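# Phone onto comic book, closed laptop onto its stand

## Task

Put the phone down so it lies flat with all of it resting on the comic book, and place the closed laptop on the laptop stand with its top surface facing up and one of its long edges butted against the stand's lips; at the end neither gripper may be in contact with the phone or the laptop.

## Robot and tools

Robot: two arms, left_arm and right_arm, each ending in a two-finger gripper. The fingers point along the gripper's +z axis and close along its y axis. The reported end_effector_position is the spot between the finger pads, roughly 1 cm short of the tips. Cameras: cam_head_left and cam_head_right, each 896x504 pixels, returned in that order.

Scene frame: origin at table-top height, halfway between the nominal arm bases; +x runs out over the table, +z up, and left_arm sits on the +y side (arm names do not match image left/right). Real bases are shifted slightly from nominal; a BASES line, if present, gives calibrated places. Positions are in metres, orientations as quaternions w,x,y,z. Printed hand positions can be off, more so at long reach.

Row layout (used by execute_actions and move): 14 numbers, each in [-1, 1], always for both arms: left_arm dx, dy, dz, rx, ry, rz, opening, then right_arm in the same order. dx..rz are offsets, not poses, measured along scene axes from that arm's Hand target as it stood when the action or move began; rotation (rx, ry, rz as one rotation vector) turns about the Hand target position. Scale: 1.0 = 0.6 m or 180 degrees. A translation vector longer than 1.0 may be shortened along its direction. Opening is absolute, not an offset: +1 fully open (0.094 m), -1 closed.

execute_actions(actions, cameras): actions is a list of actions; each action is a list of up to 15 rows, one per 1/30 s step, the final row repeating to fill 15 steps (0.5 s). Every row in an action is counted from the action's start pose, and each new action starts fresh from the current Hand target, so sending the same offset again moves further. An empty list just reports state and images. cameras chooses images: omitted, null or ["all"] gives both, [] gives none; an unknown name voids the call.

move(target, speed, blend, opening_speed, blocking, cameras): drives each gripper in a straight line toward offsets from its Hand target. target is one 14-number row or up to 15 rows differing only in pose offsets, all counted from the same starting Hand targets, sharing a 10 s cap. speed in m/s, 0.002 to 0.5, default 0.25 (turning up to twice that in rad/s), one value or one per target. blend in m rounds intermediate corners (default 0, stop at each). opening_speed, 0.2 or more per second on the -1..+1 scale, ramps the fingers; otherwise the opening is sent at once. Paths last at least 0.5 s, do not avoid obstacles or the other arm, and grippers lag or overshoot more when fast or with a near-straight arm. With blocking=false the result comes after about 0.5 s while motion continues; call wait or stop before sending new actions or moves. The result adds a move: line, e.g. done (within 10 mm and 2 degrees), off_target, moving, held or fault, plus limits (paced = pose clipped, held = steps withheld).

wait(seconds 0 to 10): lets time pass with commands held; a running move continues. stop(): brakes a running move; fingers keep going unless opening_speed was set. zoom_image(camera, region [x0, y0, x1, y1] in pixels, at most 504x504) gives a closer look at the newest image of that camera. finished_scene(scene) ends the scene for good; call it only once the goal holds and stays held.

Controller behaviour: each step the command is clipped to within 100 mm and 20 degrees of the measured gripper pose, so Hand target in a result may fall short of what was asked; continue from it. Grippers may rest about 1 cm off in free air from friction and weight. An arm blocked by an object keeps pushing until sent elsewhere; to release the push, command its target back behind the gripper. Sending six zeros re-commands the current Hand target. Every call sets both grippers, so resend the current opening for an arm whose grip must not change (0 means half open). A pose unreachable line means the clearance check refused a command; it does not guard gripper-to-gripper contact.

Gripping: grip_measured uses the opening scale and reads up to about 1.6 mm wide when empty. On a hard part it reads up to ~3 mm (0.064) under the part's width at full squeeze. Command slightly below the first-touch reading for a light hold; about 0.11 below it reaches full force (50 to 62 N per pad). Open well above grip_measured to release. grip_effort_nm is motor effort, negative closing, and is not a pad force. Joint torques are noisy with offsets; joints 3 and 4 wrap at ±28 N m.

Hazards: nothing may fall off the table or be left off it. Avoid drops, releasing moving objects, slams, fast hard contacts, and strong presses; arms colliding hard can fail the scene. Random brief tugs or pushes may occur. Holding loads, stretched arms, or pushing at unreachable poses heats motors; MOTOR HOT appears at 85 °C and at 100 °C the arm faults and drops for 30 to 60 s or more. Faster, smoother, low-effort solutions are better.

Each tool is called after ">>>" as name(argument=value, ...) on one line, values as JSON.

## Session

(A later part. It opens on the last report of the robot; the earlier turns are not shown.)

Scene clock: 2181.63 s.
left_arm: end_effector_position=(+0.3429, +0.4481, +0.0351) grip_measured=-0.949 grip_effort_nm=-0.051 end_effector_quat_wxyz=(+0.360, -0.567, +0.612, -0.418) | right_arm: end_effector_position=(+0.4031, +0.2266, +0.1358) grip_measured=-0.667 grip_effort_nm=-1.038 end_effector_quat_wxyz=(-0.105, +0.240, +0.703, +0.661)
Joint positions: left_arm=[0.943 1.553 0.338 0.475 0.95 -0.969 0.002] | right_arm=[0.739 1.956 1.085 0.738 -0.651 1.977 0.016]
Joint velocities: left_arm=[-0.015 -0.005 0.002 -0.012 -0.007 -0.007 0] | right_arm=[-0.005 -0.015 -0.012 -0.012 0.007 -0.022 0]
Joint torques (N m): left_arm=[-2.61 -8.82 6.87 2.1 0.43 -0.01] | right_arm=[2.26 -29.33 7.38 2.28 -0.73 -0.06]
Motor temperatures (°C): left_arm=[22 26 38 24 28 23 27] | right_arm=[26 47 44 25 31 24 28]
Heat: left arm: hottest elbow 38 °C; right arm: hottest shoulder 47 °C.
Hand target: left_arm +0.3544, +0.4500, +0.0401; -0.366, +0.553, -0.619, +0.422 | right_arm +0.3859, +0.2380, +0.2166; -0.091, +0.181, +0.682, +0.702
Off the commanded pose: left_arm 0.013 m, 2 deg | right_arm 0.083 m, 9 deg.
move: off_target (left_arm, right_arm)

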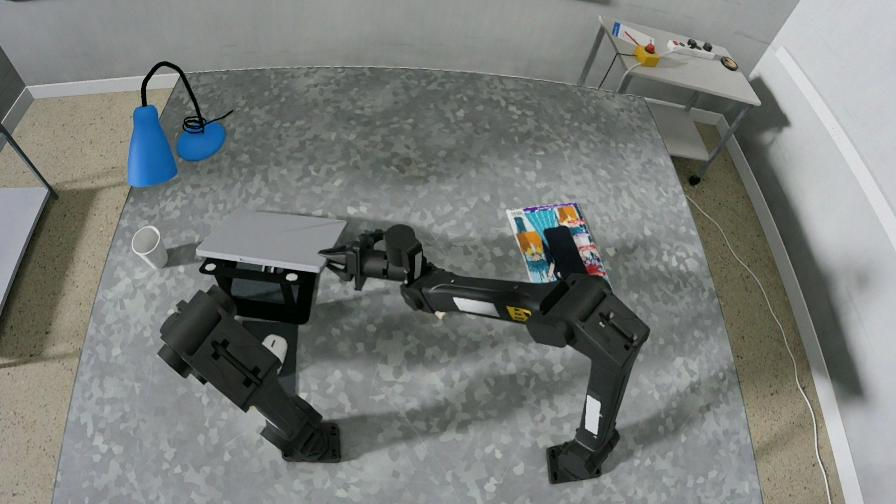

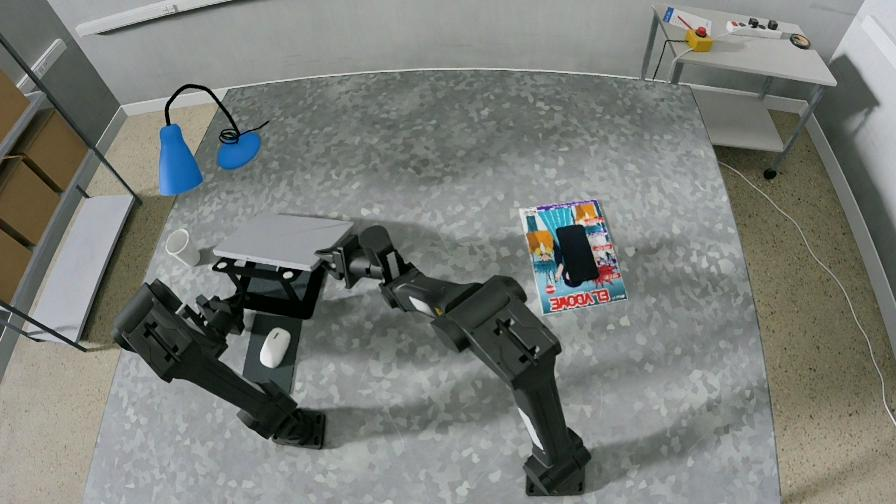

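>>> move(target=[0,0,0,0,0,0,-0.95,-0.05,0.0,0.03,0,-0.02,0.03,-0.85], speed=0.06)

>>> zoom_image(camera="cam_head_left", region=[180, 190, 360, 300])

>>> zoom_image(camera="cam_head_right", region=[200, 190, 380, 300])

Scene clock: 2186.13 s.
left_arm: end_effector_position=(+0.3429, +0.4481, +0.0351) grip_measured=-0.949 grip_effort_nm=-0.051 end_effector_quat_wxyz=(+0.360, -0.567, +0.612, -0.418) | right_arm: end_effector_position=(+0.3840, +0.2247, +0.1509) grip_measured=-0.667 grip_effort_nm=-1.038 end_effector_quat_wxyz=(-0.122, +0.211, +0.711, +0.660)
Joint positions: left_arm=[0.943 1.553 0.338 0.475 0.95 -0.969 0.002] | right_arm=[0.744 1.912 1.062 0.719 -0.711 1.957 0.016]
Joint velocities: left_arm=[-0.005 -0.005 0.007 -0.027 -0.051 -0.066 0] | right_arm=[-0.005 -0.015 0.002 0.002 -0.051 0.007 0]
Joint torques (N m): left_arm=[-2.78 -8.59 7.04 2.06 0.42 0.03] | right_arm=[2.96 -29.16 7.5 2.5 -1.32 -0.36]
Motor temperatures (°C): left_arm=[22 26 38 24 28 23 27] | right_arm=[26 48 43 25 31 24 28]
Heat: left arm: hottest elbow 38 °C; right arm: hottest shoulder 48 °C.
Hand target: left_arm +0.3544, +0.4500, +0.0401; -0.366, +0.553, -0.619, +0.422 | right_arm +0.3563, +0.2382, +0.2351; -0.103, +0.127, +0.692, +0.703
Off the commanded pose: left_arm 0.013 m, 2 deg | right_arm 0.089 m, 11 deg.
move: off_target (left_arm, right_arm)

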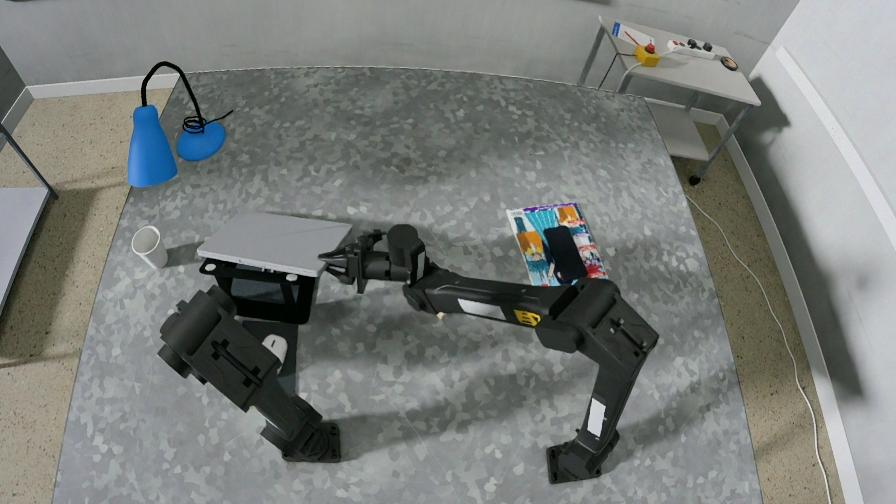

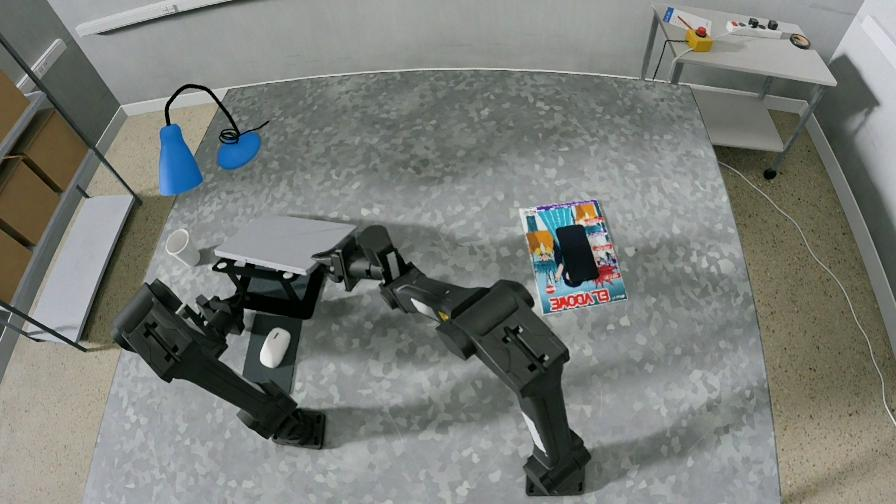

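Scaled by 2.800.

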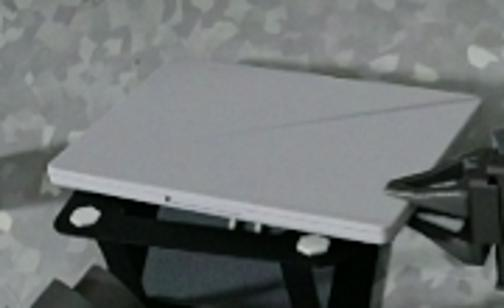

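Scaled by 2.800.

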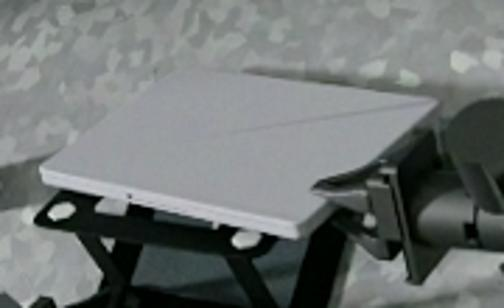

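>>> move(target=[0,0,0,0,0,0,-0.95,-0.03,0.0,0.015,0,-0.02,0.06,-0.85], speed=0.06)

>>> zoom_image(camera="cam_head_left", region=[180, 190, 360, 300])

>>> zoom_image(camera="cam_head_right", region=[200, 190, 380, 300])

Scene clock: 2191.53 s.
left_arm: end_effector_position=(+0.3429, +0.4481, +0.0351) grip_measured=-0.949 grip_effort_nm=-0.051 end_effector_quat_wxyz=(+0.360, -0.567, +0.612, -0.418) | right_arm: end_effector_position=(+0.3519, +0.2250, +0.1572) grip_measured=-0.660 grip_effort_nm=-1.038 end_effector_quat_wxyz=(-0.186, +0.146, +0.722, +0.650)
Joint positions: left_arm=[0.943 1.553 0.338 0.475 0.95 -0.969 0.002] | right_arm=[0.744 1.902 1.062 0.703 -0.896 1.942 0.016]
Joint velocities: left_arm=[-0.024 -0.005 0.007 0.002 0.007 -0.037 -0.001] | right_arm=[-0.015 0.005 0.002 -0.022 0.022 0.022 0.001]
Joint torques (N m): left_arm=[-3.08 -8.88 6.94 2.1 0.41 0.06] | right_arm=[1.96 -27.87 9.96 2.26 -1.85 -0.69]
Motor temperatures (°C): left_arm=[22 26 38 24 28 23 27] | right_arm=[26 48 43 25 32 24 28]
Heat: left arm: hottest elbow 38 °C; right arm: hottest shoulder 48 °C.
Hand target: left_arm +0.3544, +0.4500, +0.0401; -0.366, +0.553, -0.619, +0.422 | right_arm +0.3385, +0.2381, +0.2442; -0.147, +0.038, +0.703, +0.694
Off the commanded pose: left_arm 0.013 m, 2 deg | right_arm 0.089 m, 14 deg.
move: off_target (left_arm, right_arm)

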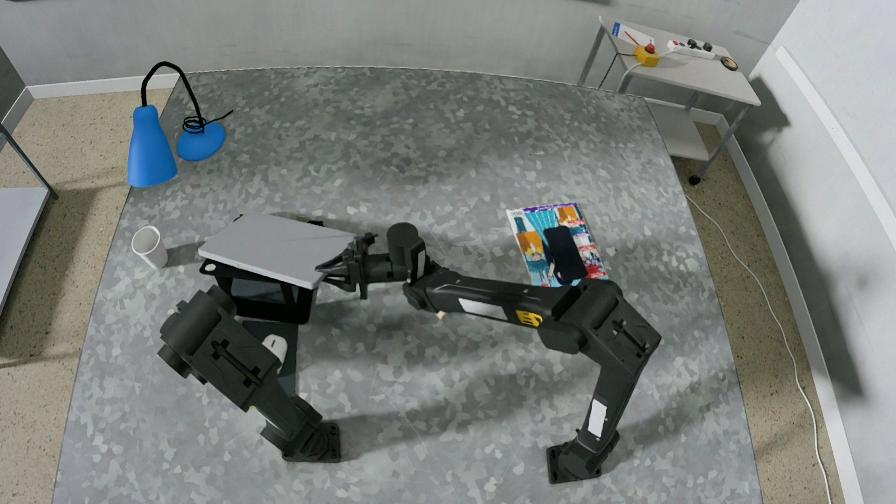

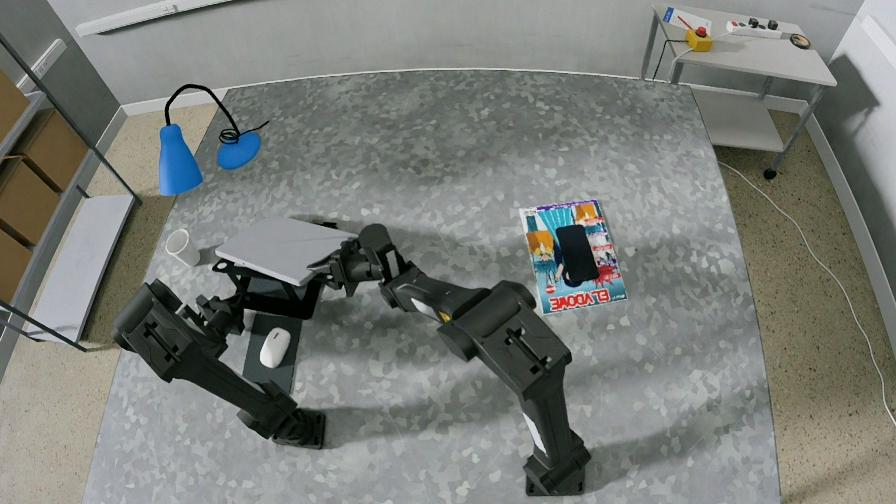

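Scaled by 2.800.

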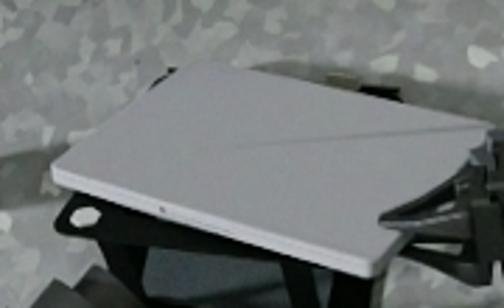

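Scaled by 2.800.

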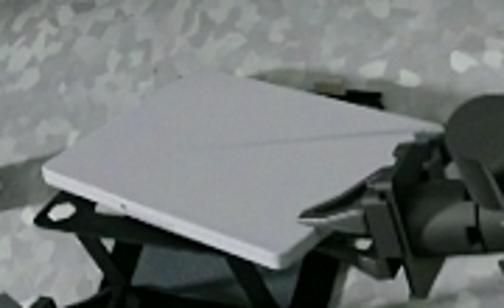

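>>> move(target=[0,0,0,0,0,0,-0.95,-0.01,0.0,0.01,0,-0.01,0.08,-0.85], speed=0.06)

>>> zoom_image(camera="cam_head_left", region=[180, 190, 360, 300])

>>> zoom_image(camera="cam_head_right", region=[200, 190, 380, 300])

Scene clock: 2205.00 s.
left_arm: end_effector_position=(+0.3428, +0.4482, +0.0348) grip_measured=-0.949 grip_effort_nm=-0.056 end_effector_quat_wxyz=(+0.360, -0.567, +0.612, -0.418) | right_arm: end_effector_position=(+0.3512, +0.2022, +0.1733) grip_measured=-0.656 grip_effort_nm=-1.043 end_effector_quat_wxyz=(-0.254, +0.082, +0.722, +0.638)
Joint positions: left_arm=[0.943 1.553 0.338 0.475 0.949 -0.969 0.002] | right_arm=[0.682 1.902 1.104 0.663 -1.146 1.94 0.016]
Joint velocities: left_arm=[-0.005 -0.005 -0.007 0.007 0.051 0.007 0.003] | right_arm=[-0.005 -0.015 -0.002 -0.017 0.037 0.022 0]
Joint torques (N m): left_arm=[-3.02 -8.7 6.68 2.19 0.51 -0.01] | right_arm=[3.96 -24.12 14.01 2.52 -2.92 -0.79]
Motor temperatures (°C): left_arm=[22 26 38 24 28 23 27] | right_arm=[26 49 44 25 36 25 29]
Heat: left arm: hottest elbow 38 °C; right arm: hottest shoulder 49 °C.
Hand target: left_arm +0.3544, +0.4500, +0.0401; -0.366, +0.553, -0.619, +0.422 | right_arm +0.3327, +0.2377, +0.2499; -0.222, -0.061, +0.704, +0.672
Off the commanded pose: left_arm 0.013 m, 2 deg | right_arm 0.087 m, 17 deg.
move: off_target (left_arm, right_arm)

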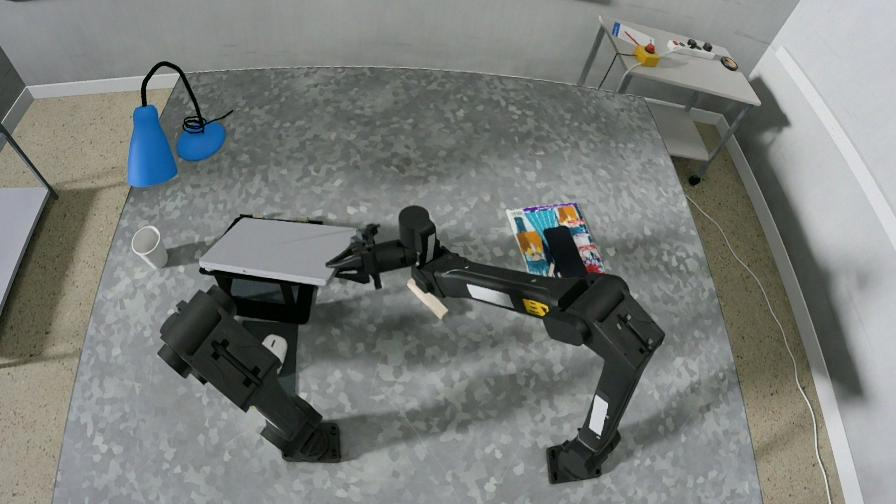

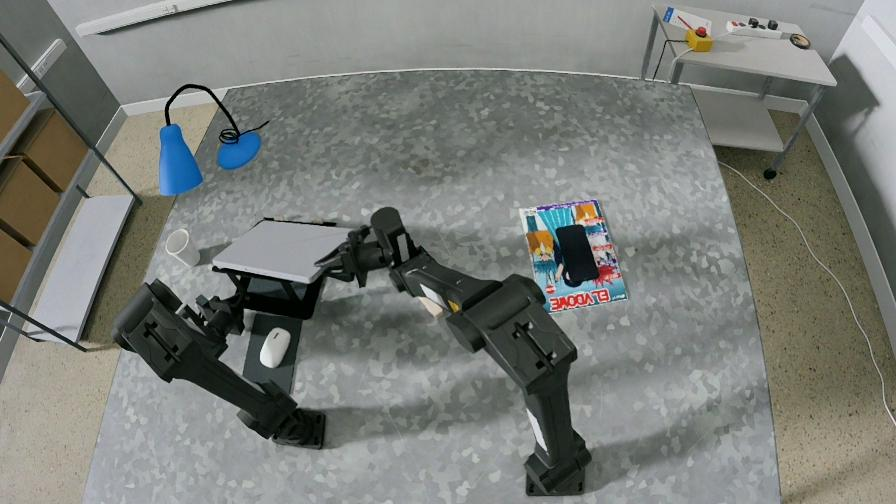

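Scaled by 2.800.

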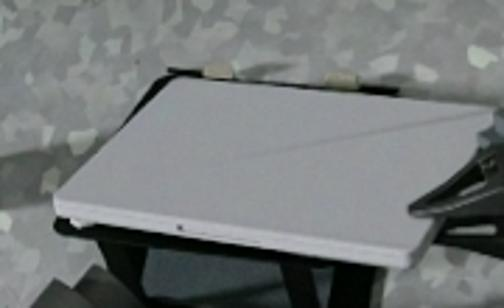

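Scaled by 2.800.

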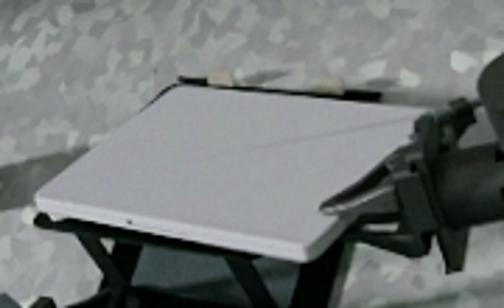

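>>> move(target=[0,0,0,0,0,0,-0.95,-0.01,0.06,-0.03,0,0,0,-0.85], speed=0.05)

>>> zoom_image(camera="cam_head_left", region=[180, 190, 360, 300])

>>> zoom_image(camera="cam_head_right", region=[200, 190, 380, 300])

Scene clock: 2211.77 s.
left_arm: end_effector_position=(+0.3427, +0.4485, +0.0344) grip_measured=-0.949 grip_effort_nm=-0.056 end_effector_quat_wxyz=(+0.359, -0.568, +0.612, -0.417) | right_arm: end_effector_position=(+0.3547, +0.2197, +0.1682) grip_measured=-0.656 grip_effort_nm=-1.038 end_effector_quat_wxyz=(-0.251, +0.073, +0.722, +0.640)
Joint positions: left_arm=[0.943 1.554 0.338 0.475 0.947 -0.969 0.002] | right_arm=[0.701 1.941 1.15 0.663 -1.134 1.929 0.016]
Joint velocities: left_arm=[-0.015 -0.005 -0.012 0.002 0.022 0.037 0.001] | right_arm=[0.005 -0.005 -0.002 -0.002 0.051 0.095 0]
Joint torques (N m): left_arm=[-3.19 -8.76 6.94 1.96 0.58 0] | right_arm=[6.24 -22.59 14.15 2.78 -1.71 -0.73]
Motor temperatures (°C): left_arm=[22 26 38 24 28 23 27] | right_arm=[26 48 44 26 39 25 29]
Heat: left arm: hottest elbow 38 °C; right arm: hottest shoulder 48 °C.
Hand target: left_arm +0.3544, +0.4501, +0.0401; -0.366, +0.553, -0.619, +0.422 | right_arm +0.3266, +0.2737, +0.2318; -0.222, -0.061, +0.704, +0.672
Off the commanded pose: left_arm 0.013 m, 2 deg | right_arm 0.088 m, 16 deg.
move: off_target (left_arm, right_arm)

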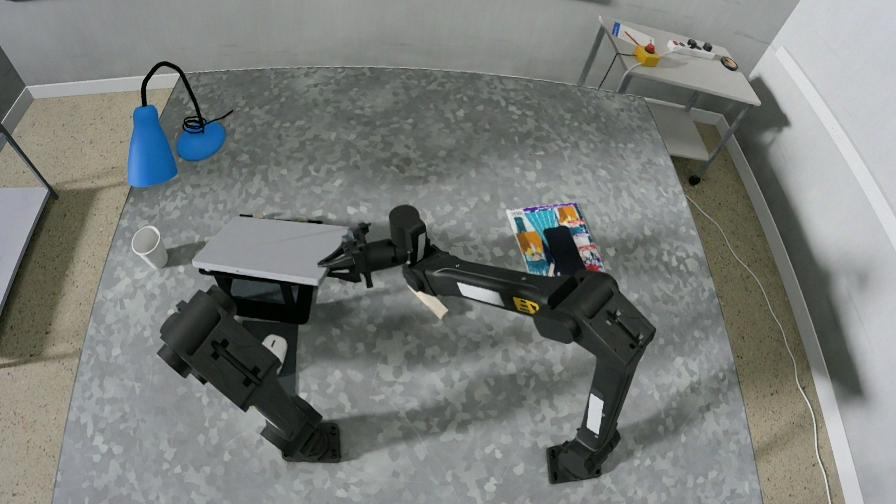

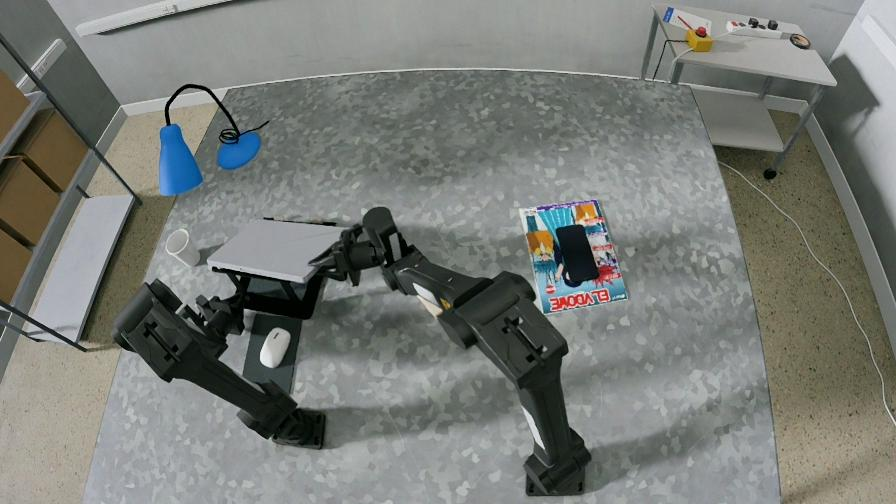

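Scaled by 2.800.

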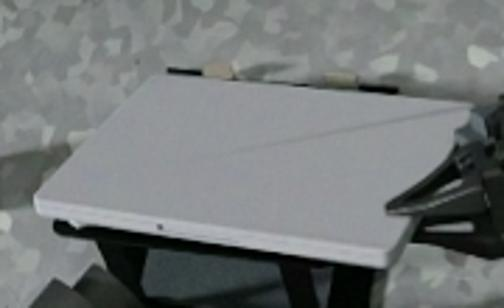

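Scaled by 2.800.

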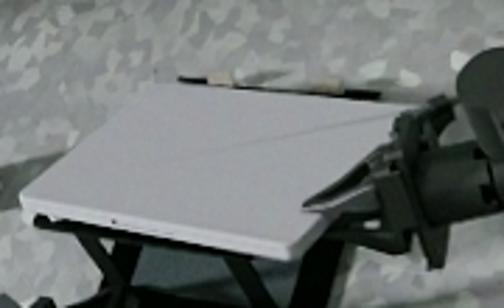

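>>> move(target=[0,0,0,0,0,0,-0.95,0,0.035,-0.01,0,0,0,-0.85], speed=0.05)

>>> zoom_image(camera="cam_head_left", region=[180, 190, 360, 300])

>>> zoom_image(camera="cam_head_right", region=[200, 190, 380, 300])

Scene clock: 2216.13 s.
left_arm: end_effector_position=(+0.3427, +0.4484, +0.0344) grip_measured=-0.949 grip_effort_nm=-0.051 end_effector_quat_wxyz=(+0.359, -0.568, +0.612, -0.417) | right_arm: end_effector_position=(+0.3547, +0.2459, +0.1661) grip_measured=-0.655 grip_effort_nm=-1.043 end_effector_quat_wxyz=(-0.248, +0.063, +0.721, +0.644)
Joint positions: left_arm=[0.943 1.554 0.338 0.475 0.947 -0.97 0.002] | right_arm=[0.734 1.985 1.209 0.669 -1.11 1.929 0.016]
Joint velocities: left_arm=[-0.005 -0.005 -0.007 0.002 -0.007 -0.066 0] | right_arm=[0.005 -0.005 -0.002 0.007 -0.066 -0.022 -0.001]
Joint torques (N m): left_arm=[-3.25 -9 6.78 2.11 0.56 -0.02] | right_arm=[5.71 -23.3 14.02 2.25 -1.7 -0.72]
Motor temperatures (°C): left_arm=[22 26 38 24 28 23 27] | right_arm=[26 49 45 26 38 25 29]
Heat: left arm: hottest elbow 38 °C; right arm: hottest shoulder 49 °C.
Hand target: left_arm +0.3544, +0.4500, +0.0401; -0.366, +0.553, -0.619, +0.422 | right_arm +0.3269, +0.2946, +0.2254; -0.222, -0.061, +0.704, +0.672
Off the commanded pose: left_arm 0.013 m, 2 deg | right_arm 0.082 m, 15 deg.
move: off_target (left_arm, right_arm)

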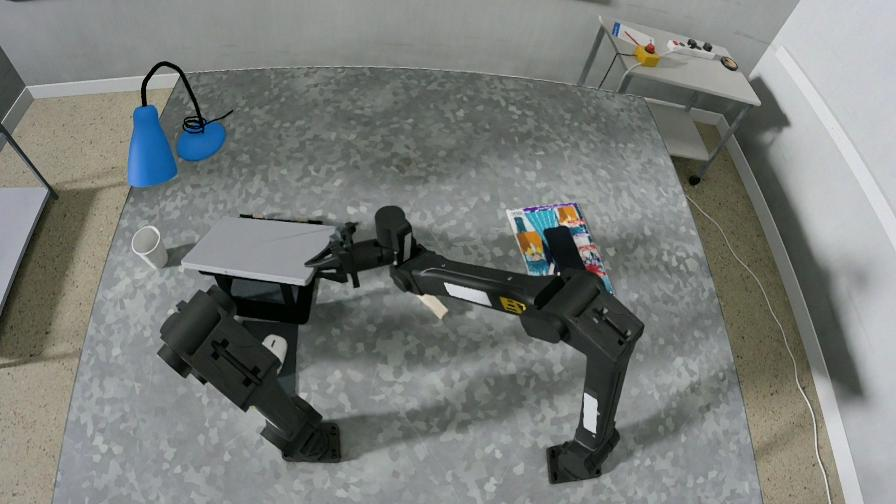

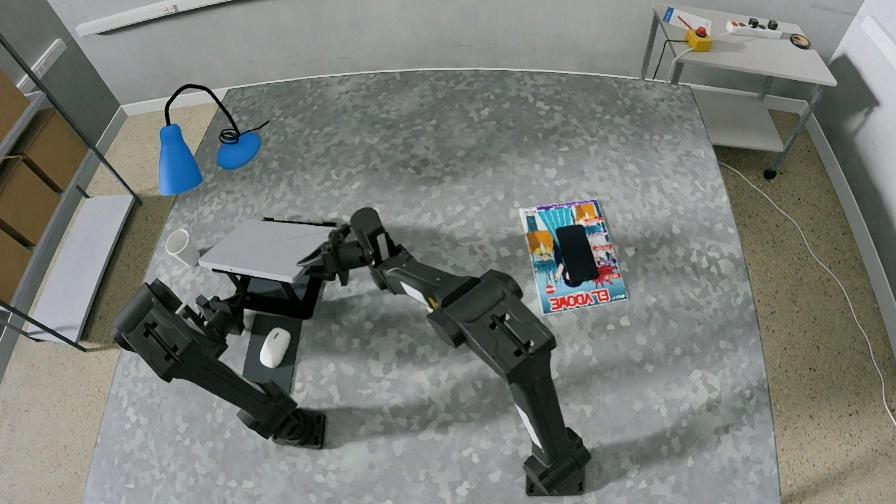

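Scaled by 2.800.

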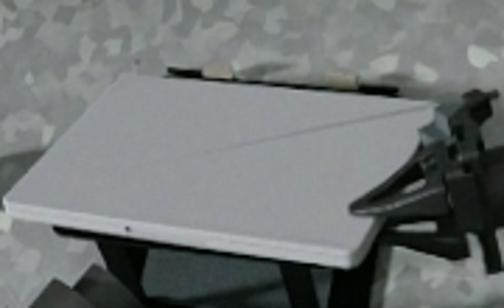

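Scaled by 2.800.

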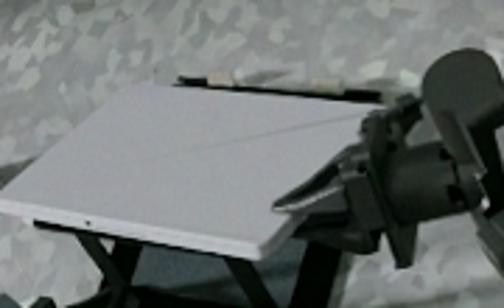

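>>> move(target=[0,0,0,0,0,0,-0.95,0,-0.01,-0.04,0,0,0.03,-0.85], speed=0.04)

>>> zoom_image(camera="cam_head_left", region=[180, 190, 360, 300])

>>> zoom_image(camera="cam_head_right", region=[200, 190, 380, 300])

Scene clock: 2226.67 s.
left_arm: end_effector_position=(+0.3427, +0.4484, +0.0344) grip_measured=-0.949 grip_effort_nm=-0.051 end_effector_quat_wxyz=(+0.359, -0.568, +0.612, -0.417) | right_arm: end_effector_position=(+0.3605, +0.2480, +0.1540) grip_measured=-0.648 grip_effort_nm=-1.043 end_effector_quat_wxyz=(-0.271, +0.037, +0.719, +0.639)
Joint positions: left_arm=[0.943 1.554 0.338 0.475 0.947 -0.97 0.002] | right_arm=[0.722 2.043 1.26 0.687 -1.191 1.934 0.017]
Joint velocities: left_arm=[0.005 -0.005 -0.002 -0.007 0.007 0.051 0.001] | right_arm=[-0.024 -0.024 -0.002 -0.007 0.037 -0.037 -0.001]
Joint torques (N m): left_arm=[-3.55 -9 6.84 2.18 0.57 0.01] | right_arm=[5.36 -23.41 12.64 2.95 -2.63 -0.72]
Motor temperatures (°C): left_arm=[22 26 38 24 28 23 27] | right_arm=[26 49 48 26 38 25 29]
Heat: left arm: hottest elbow 38 °C; right arm: hottest shoulder 49 °C.
Hand target: left_arm +0.3544, +0.4500, +0.0401; -0.366, +0.553, -0.619, +0.422 | right_arm +0.3265, +0.2880, +0.2013; -0.253, -0.094, +0.700, +0.661
Off the commanded pose: left_arm 0.013 m, 2 deg | right_arm 0.071 m, 16 deg.
move: off_target (left_arm, right_arm)

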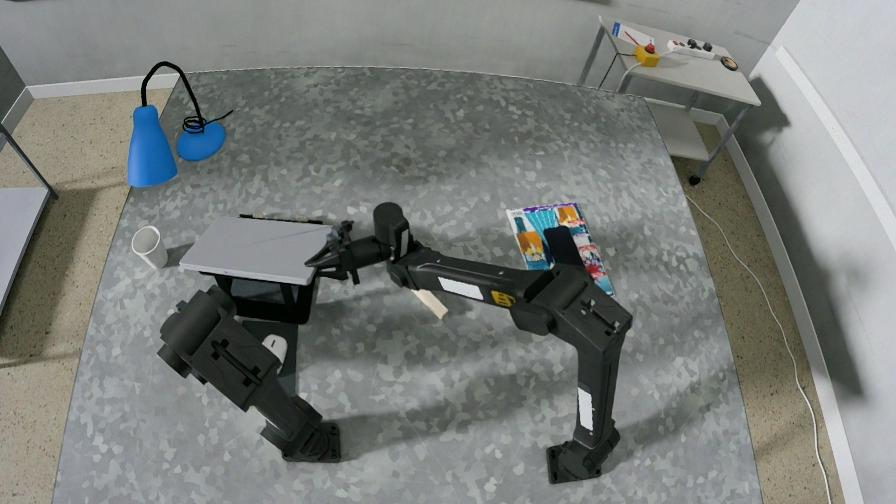

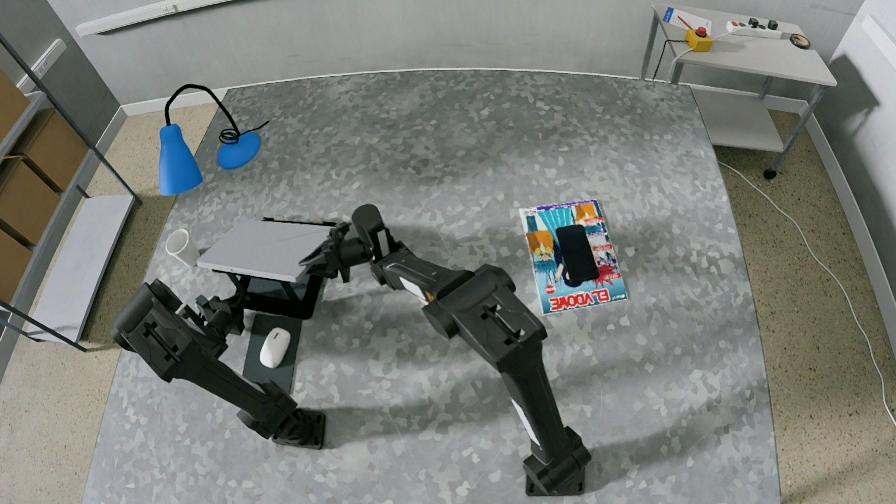

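Scaled by 2.800.

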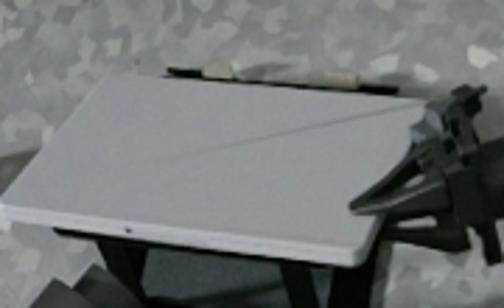

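Scaled by 2.800.

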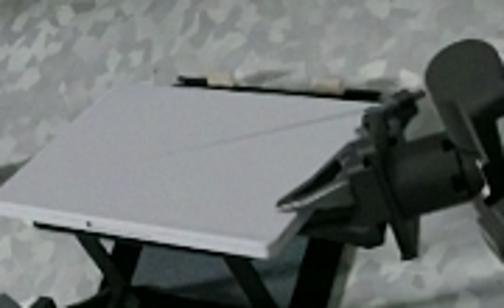

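>>> move(target=[0,0,0,0,0,0,-0.95,0,-0.05,-0.03,0,0,0.03,-0.85], speed=0.04)

>>> zoom_image(camera="cam_head_left", region=[180, 190, 360, 300])

>>> zoom_image(camera="cam_head_right", region=[200, 190, 380, 300])

Scene clock: 2232.43 s.
left_arm: end_effector_position=(+0.3428, +0.4483, +0.0345) grip_measured=-0.949 grip_effort_nm=-0.056 end_effector_quat_wxyz=(+0.359, -0.568, +0.612, -0.418) | right_arm: end_effector_position=(+0.3611, +0.2361, +0.1479) grip_measured=-0.644 grip_effort_nm=-1.038 end_effector_quat_wxyz=(-0.292, +0.000, +0.712, +0.639)
Joint positions: left_arm=[0.943 1.554 0.338 0.475 0.948 -0.97 0.002] | right_arm=[0.699 2.078 1.276 0.752 -1.295 1.951 0.017]
Joint velocities: left_arm=[-0.005 0.005 -0.012 0.007 -0.022 -0.022 0] | right_arm=[0.005 0.015 -0.002 -0.002 -0.051 0.007 -0.001]
Joint torques (N m): left_arm=[-2.84 -9.23 7.05 2.25 0.5 0.01] | right_arm=[4.07 -24.23 10.36 2.95 -3.64 -0.71]
Motor temperatures (°C): left_arm=[22 26 38 24 28 23 27] | right_arm=[26 49 48 26 41 25 29]
Heat: left arm: hottest elbow 38 °C; right arm: hottest shoulder 49 °C.
Hand target: left_arm +0.3544, +0.4501, +0.0401; -0.366, +0.553, -0.619, +0.422 | right_arm +0.3258, +0.2576, +0.1834; -0.284, -0.127, +0.694, +0.649
Off the commanded pose: left_arm 0.013 m, 2 deg | right_arm 0.054 m, 15 deg.
move: off_target (left_arm, right_arm)

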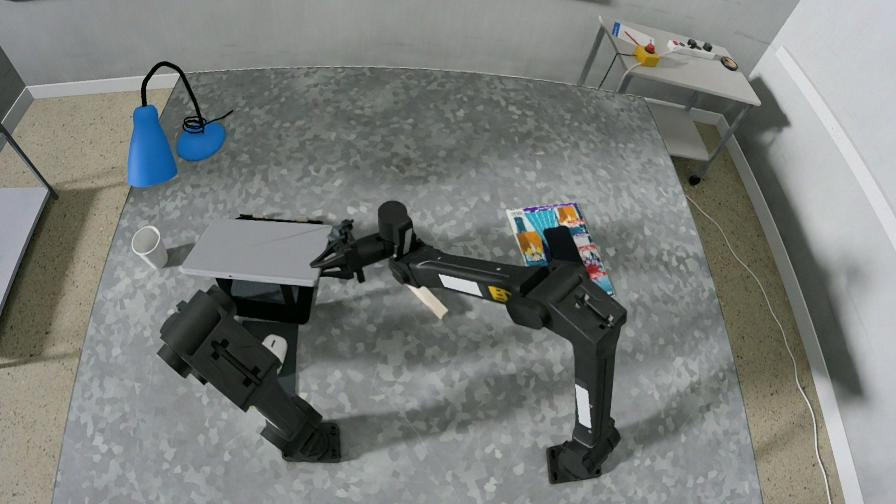

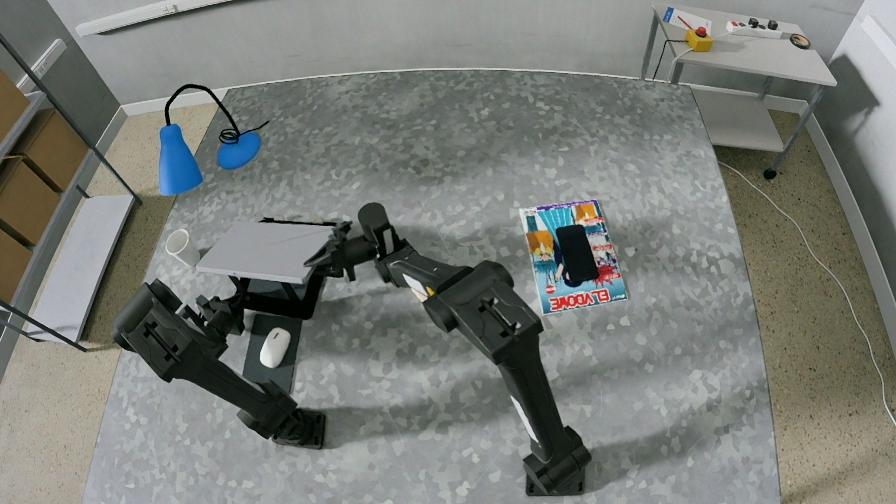

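Scaled by 2.800.

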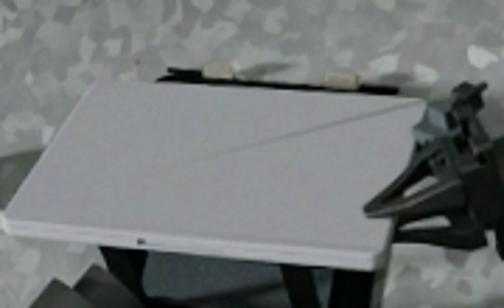

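Scaled by 2.800.

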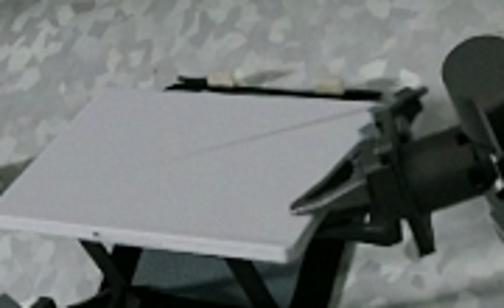

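>>> move(target=[0,0,0,0,0,0,-0.95,0,-0.05,-0.015,0,0,-0.03,-0.85], speed=0.04)

>>> zoom_image(camera="cam_head_left", region=[180, 190, 360, 300])

>>> zoom_image(camera="cam_head_right", region=[200, 190, 380, 300])

Scene clock: 2238.23 s.
left_arm: end_effector_position=(+0.3428, +0.4480, +0.0347) grip_measured=-0.949 grip_effort_nm=-0.051 end_effector_quat_wxyz=(+0.359, -0.567, +0.612, -0.418) | right_arm: end_effector_position=(+0.3585, +0.2303, +0.1425) grip_measured=-0.644 grip_effort_nm=-1.038 end_effector_quat_wxyz=(-0.272, -0.002, +0.709, +0.651)
Joint positions: left_arm=[0.943 1.554 0.338 0.475 0.95 -0.97 0.002] | right_arm=[0.697 2.077 1.238 0.821 -1.268 1.948 0.017]
Joint velocities: left_arm=[0.005 -0.005 -0.012 -0.012 -0.022 -0.066 0] | right_arm=[-0.005 -0.015 0.012 -0.002 -0.037 -0.022 0]
Joint torques (N m): left_arm=[-3.43 -9.29 6.94 2.29 0.44 -0.02] | right_arm=[2.32 -27.22 4.81 2.62 -2.47 -0.74]
Motor temperatures (°C): left_arm=[22 26 38 24 28 23 27] | right_arm=[26 50 49 26 46 25 29]
Heat: left arm: hottest elbow 38 °C; right arm: hottest shoulder 50 °C.
Hand target: left_arm +0.3544, +0.4500, +0.0402; -0.366, +0.553, -0.619, +0.422 | right_arm +0.3254, +0.2276, +0.1748; -0.253, -0.094, +0.700, +0.661
Off the commanded pose: left_arm 0.013 m, 2 deg | right_arm 0.046 m, 11 deg.
move: off_target (left_arm, right_arm)

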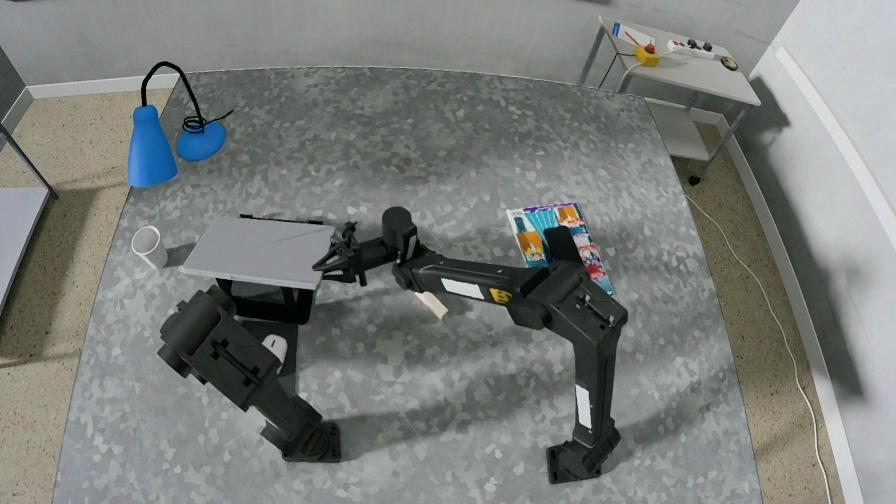

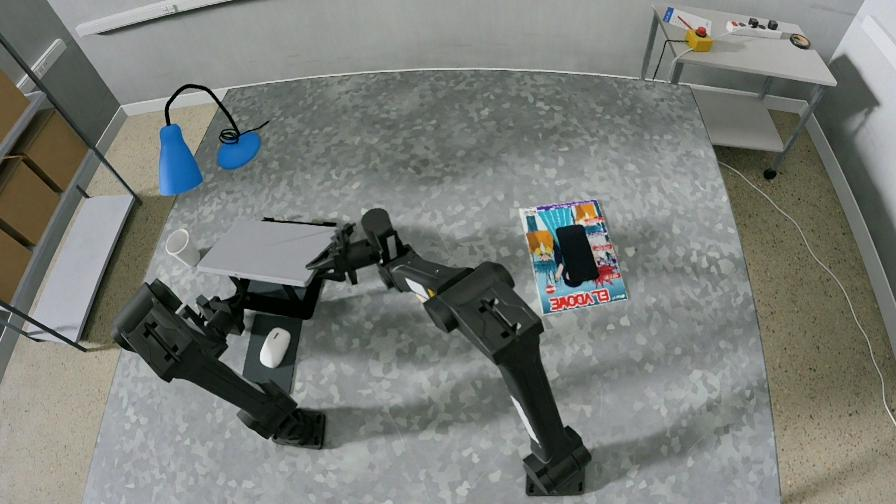

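Scaled by 2.800.

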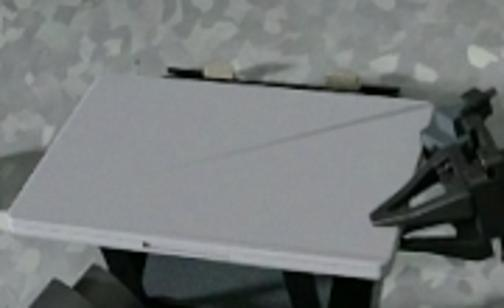

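Scaled by 2.800.

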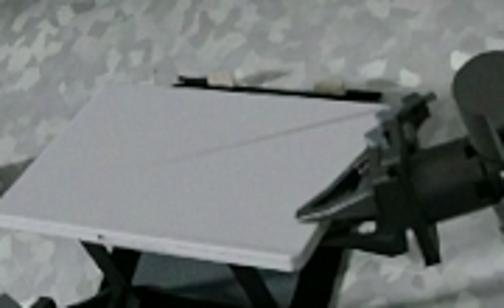

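>>> move(target=[0,0,0,0,0,0,-0.95,0.01,-0.045,0.0,0,0,-0.02,-0.85], speed=0.04)

>>> zoom_image(camera="cam_head_left", region=[180, 190, 360, 300])

>>> zoom_image(camera="cam_head_right", region=[200, 190, 380, 300])

Scene clock: 2245.13 s.
left_arm: end_effector_position=(+0.3428, +0.4480, +0.0347) grip_measured=-0.949 grip_effort_nm=-0.051 end_effector_quat_wxyz=(+0.359, -0.567, +0.612, -0.418) | right_arm: end_effector_position=(+0.3535, +0.2068, +0.1438) grip_measured=-0.644 grip_effort_nm=-1.043 end_effector_quat_wxyz=(-0.262, +0.011, +0.710, +0.654)
Joint positions: left_arm=[0.943 1.554 0.338 0.475 0.95 -0.97 0.002] | right_arm=[0.675 2.029 1.156 0.847 -1.256 1.943 0.017]
Joint velocities: left_arm=[-0.005 0.015 0.002 0.007 -0.007 0.007 0.001] | right_arm=[-0.015 -0.015 0.007 -0.007 0.007 -0.007 0]
Joint torques (N m): left_arm=[-2.37 -8.94 6.95 2.39 0.4 -0.01] | right_arm=[1.26 -26.05 4.64 2.51 -2.05 -0.76]
Motor temperatures (°C): left_arm=[22 26 38 24 28 23 27] | right_arm=[26 49 47 26 45 25 29]
Heat: left arm: hottest elbow 38 °C; right arm: hottest shoulder 49 °C.
Hand target: left_arm +0.3544, +0.4500, +0.0402; -0.366, +0.553, -0.619, +0.422 | right_arm +0.3310, +0.2006, +0.1754; -0.232, -0.072, +0.703, +0.669
Off the commanded pose: left_arm 0.013 m, 2 deg | right_arm 0.039 m, 10 deg.
move: off_target (left_arm, right_arm)

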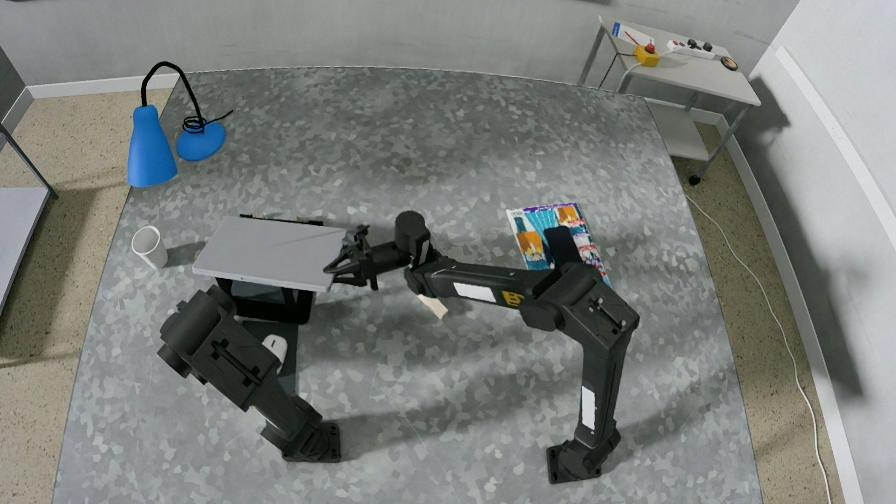

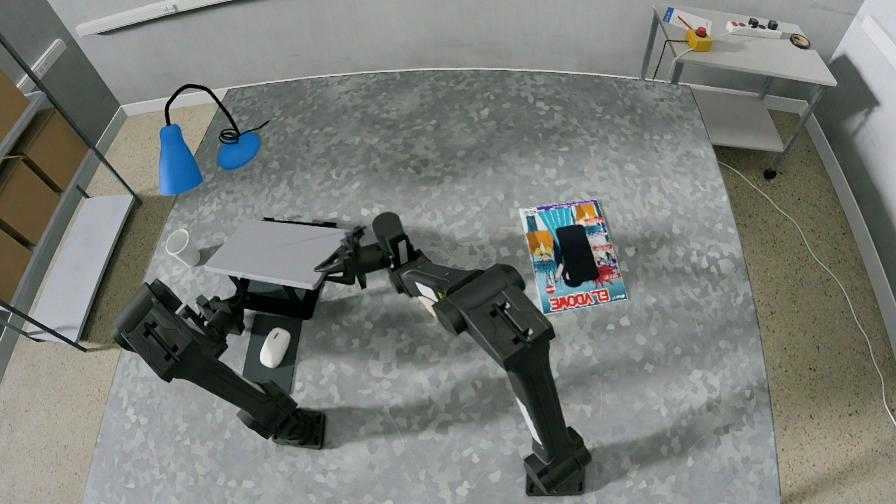

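Scaled by 2.800.

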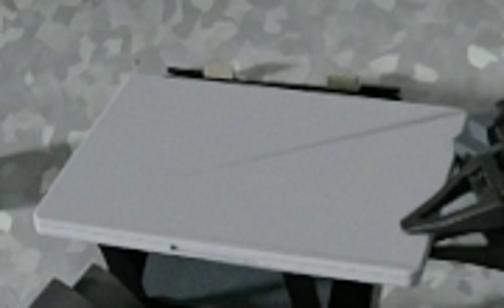

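Scaled by 2.800.

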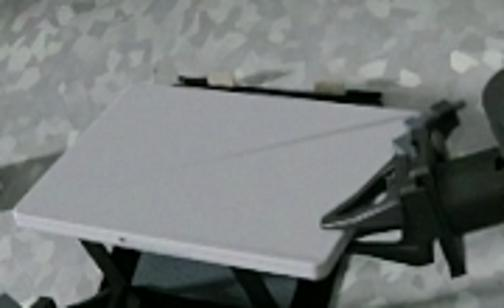

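>>> move(target=[0,0,0,0,0,0,-0.95,0.04,0.01,-0.02,0,0,0,-0.85], speed=0.04)

>>> zoom_image(camera="cam_head_left", region=[180, 190, 360, 300])

>>> zoom_image(camera="cam_head_right", region=[200, 190, 380, 300])

Scene clock: 2252.60 s.
left_arm: end_effector_position=(+0.3428, +0.4480, +0.0347) grip_measured=-0.949 grip_effort_nm=-0.051 end_effector_quat_wxyz=(+0.359, -0.567, +0.612, -0.418) | right_arm: end_effector_position=(+0.3568, +0.2009, +0.1435) grip_measured=-0.644 grip_effort_nm=-1.038 end_effector_quat_wxyz=(-0.262, +0.007, +0.709, +0.654)
Joint positions: left_arm=[0.943 1.554 0.338 0.475 0.95 -0.97 0.002] | right_arm=[0.662 2.03 1.155 0.853 -1.274 1.939 0.017]
Joint velocities: left_arm=[-0.005 -0.005 0.007 -0.002 0.022 0.022 0.001] | right_arm=[-0.024 0.005 -0.002 0.002 0.037 0.051 0]
Joint torques (N m): left_arm=[-3.96 -9.05 6.83 2.18 0.41 0.01] | right_arm=[0.85 -21.71 9.16 2.21 -1.98 -0.72]
Motor temperatures (°C): left_arm=[22 26 38 24 28 23 27] | right_arm=[26 51 46 26 44 25 29]
Heat: left arm: hottest elbow 38 °C; right arm: hottest shoulder 51 °C.
Hand target: left_arm +0.3544, +0.4500, +0.0402; -0.366, +0.553, -0.619, +0.422 | right_arm +0.3548, +0.2062, +0.1628; -0.232, -0.072, +0.703, +0.669
Off the commanded pose: left_arm 0.013 m, 2 deg | right_arm 0.021 m, 10 deg.
move: off_target (left_arm, right_arm)

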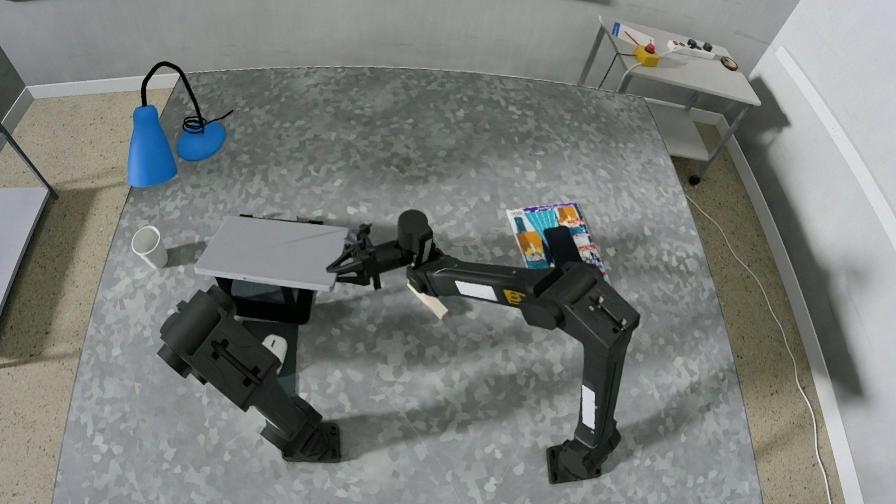

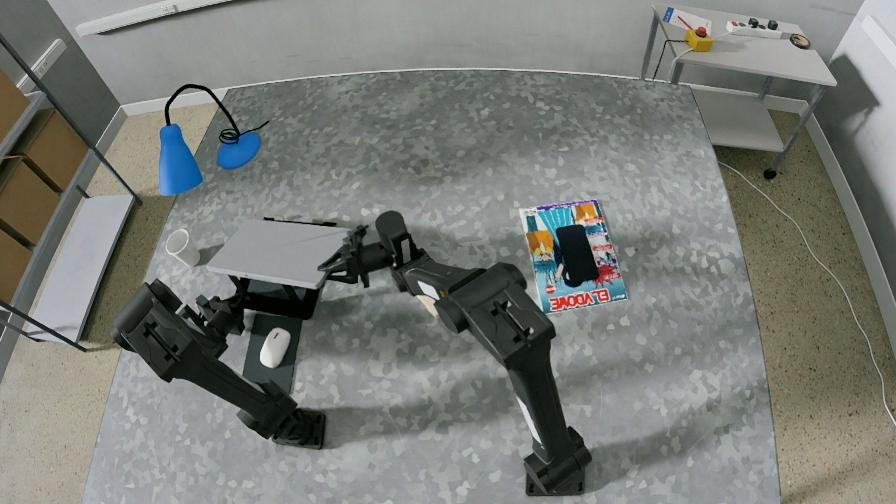

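Scaled by 2.800.

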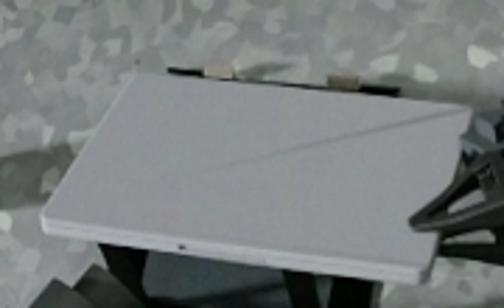

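Scaled by 2.800.

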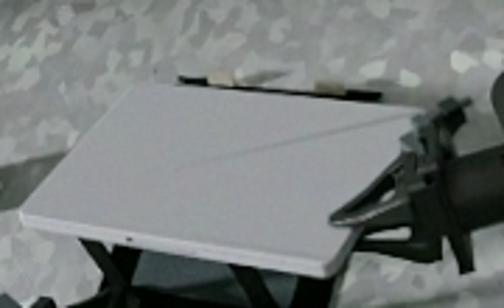

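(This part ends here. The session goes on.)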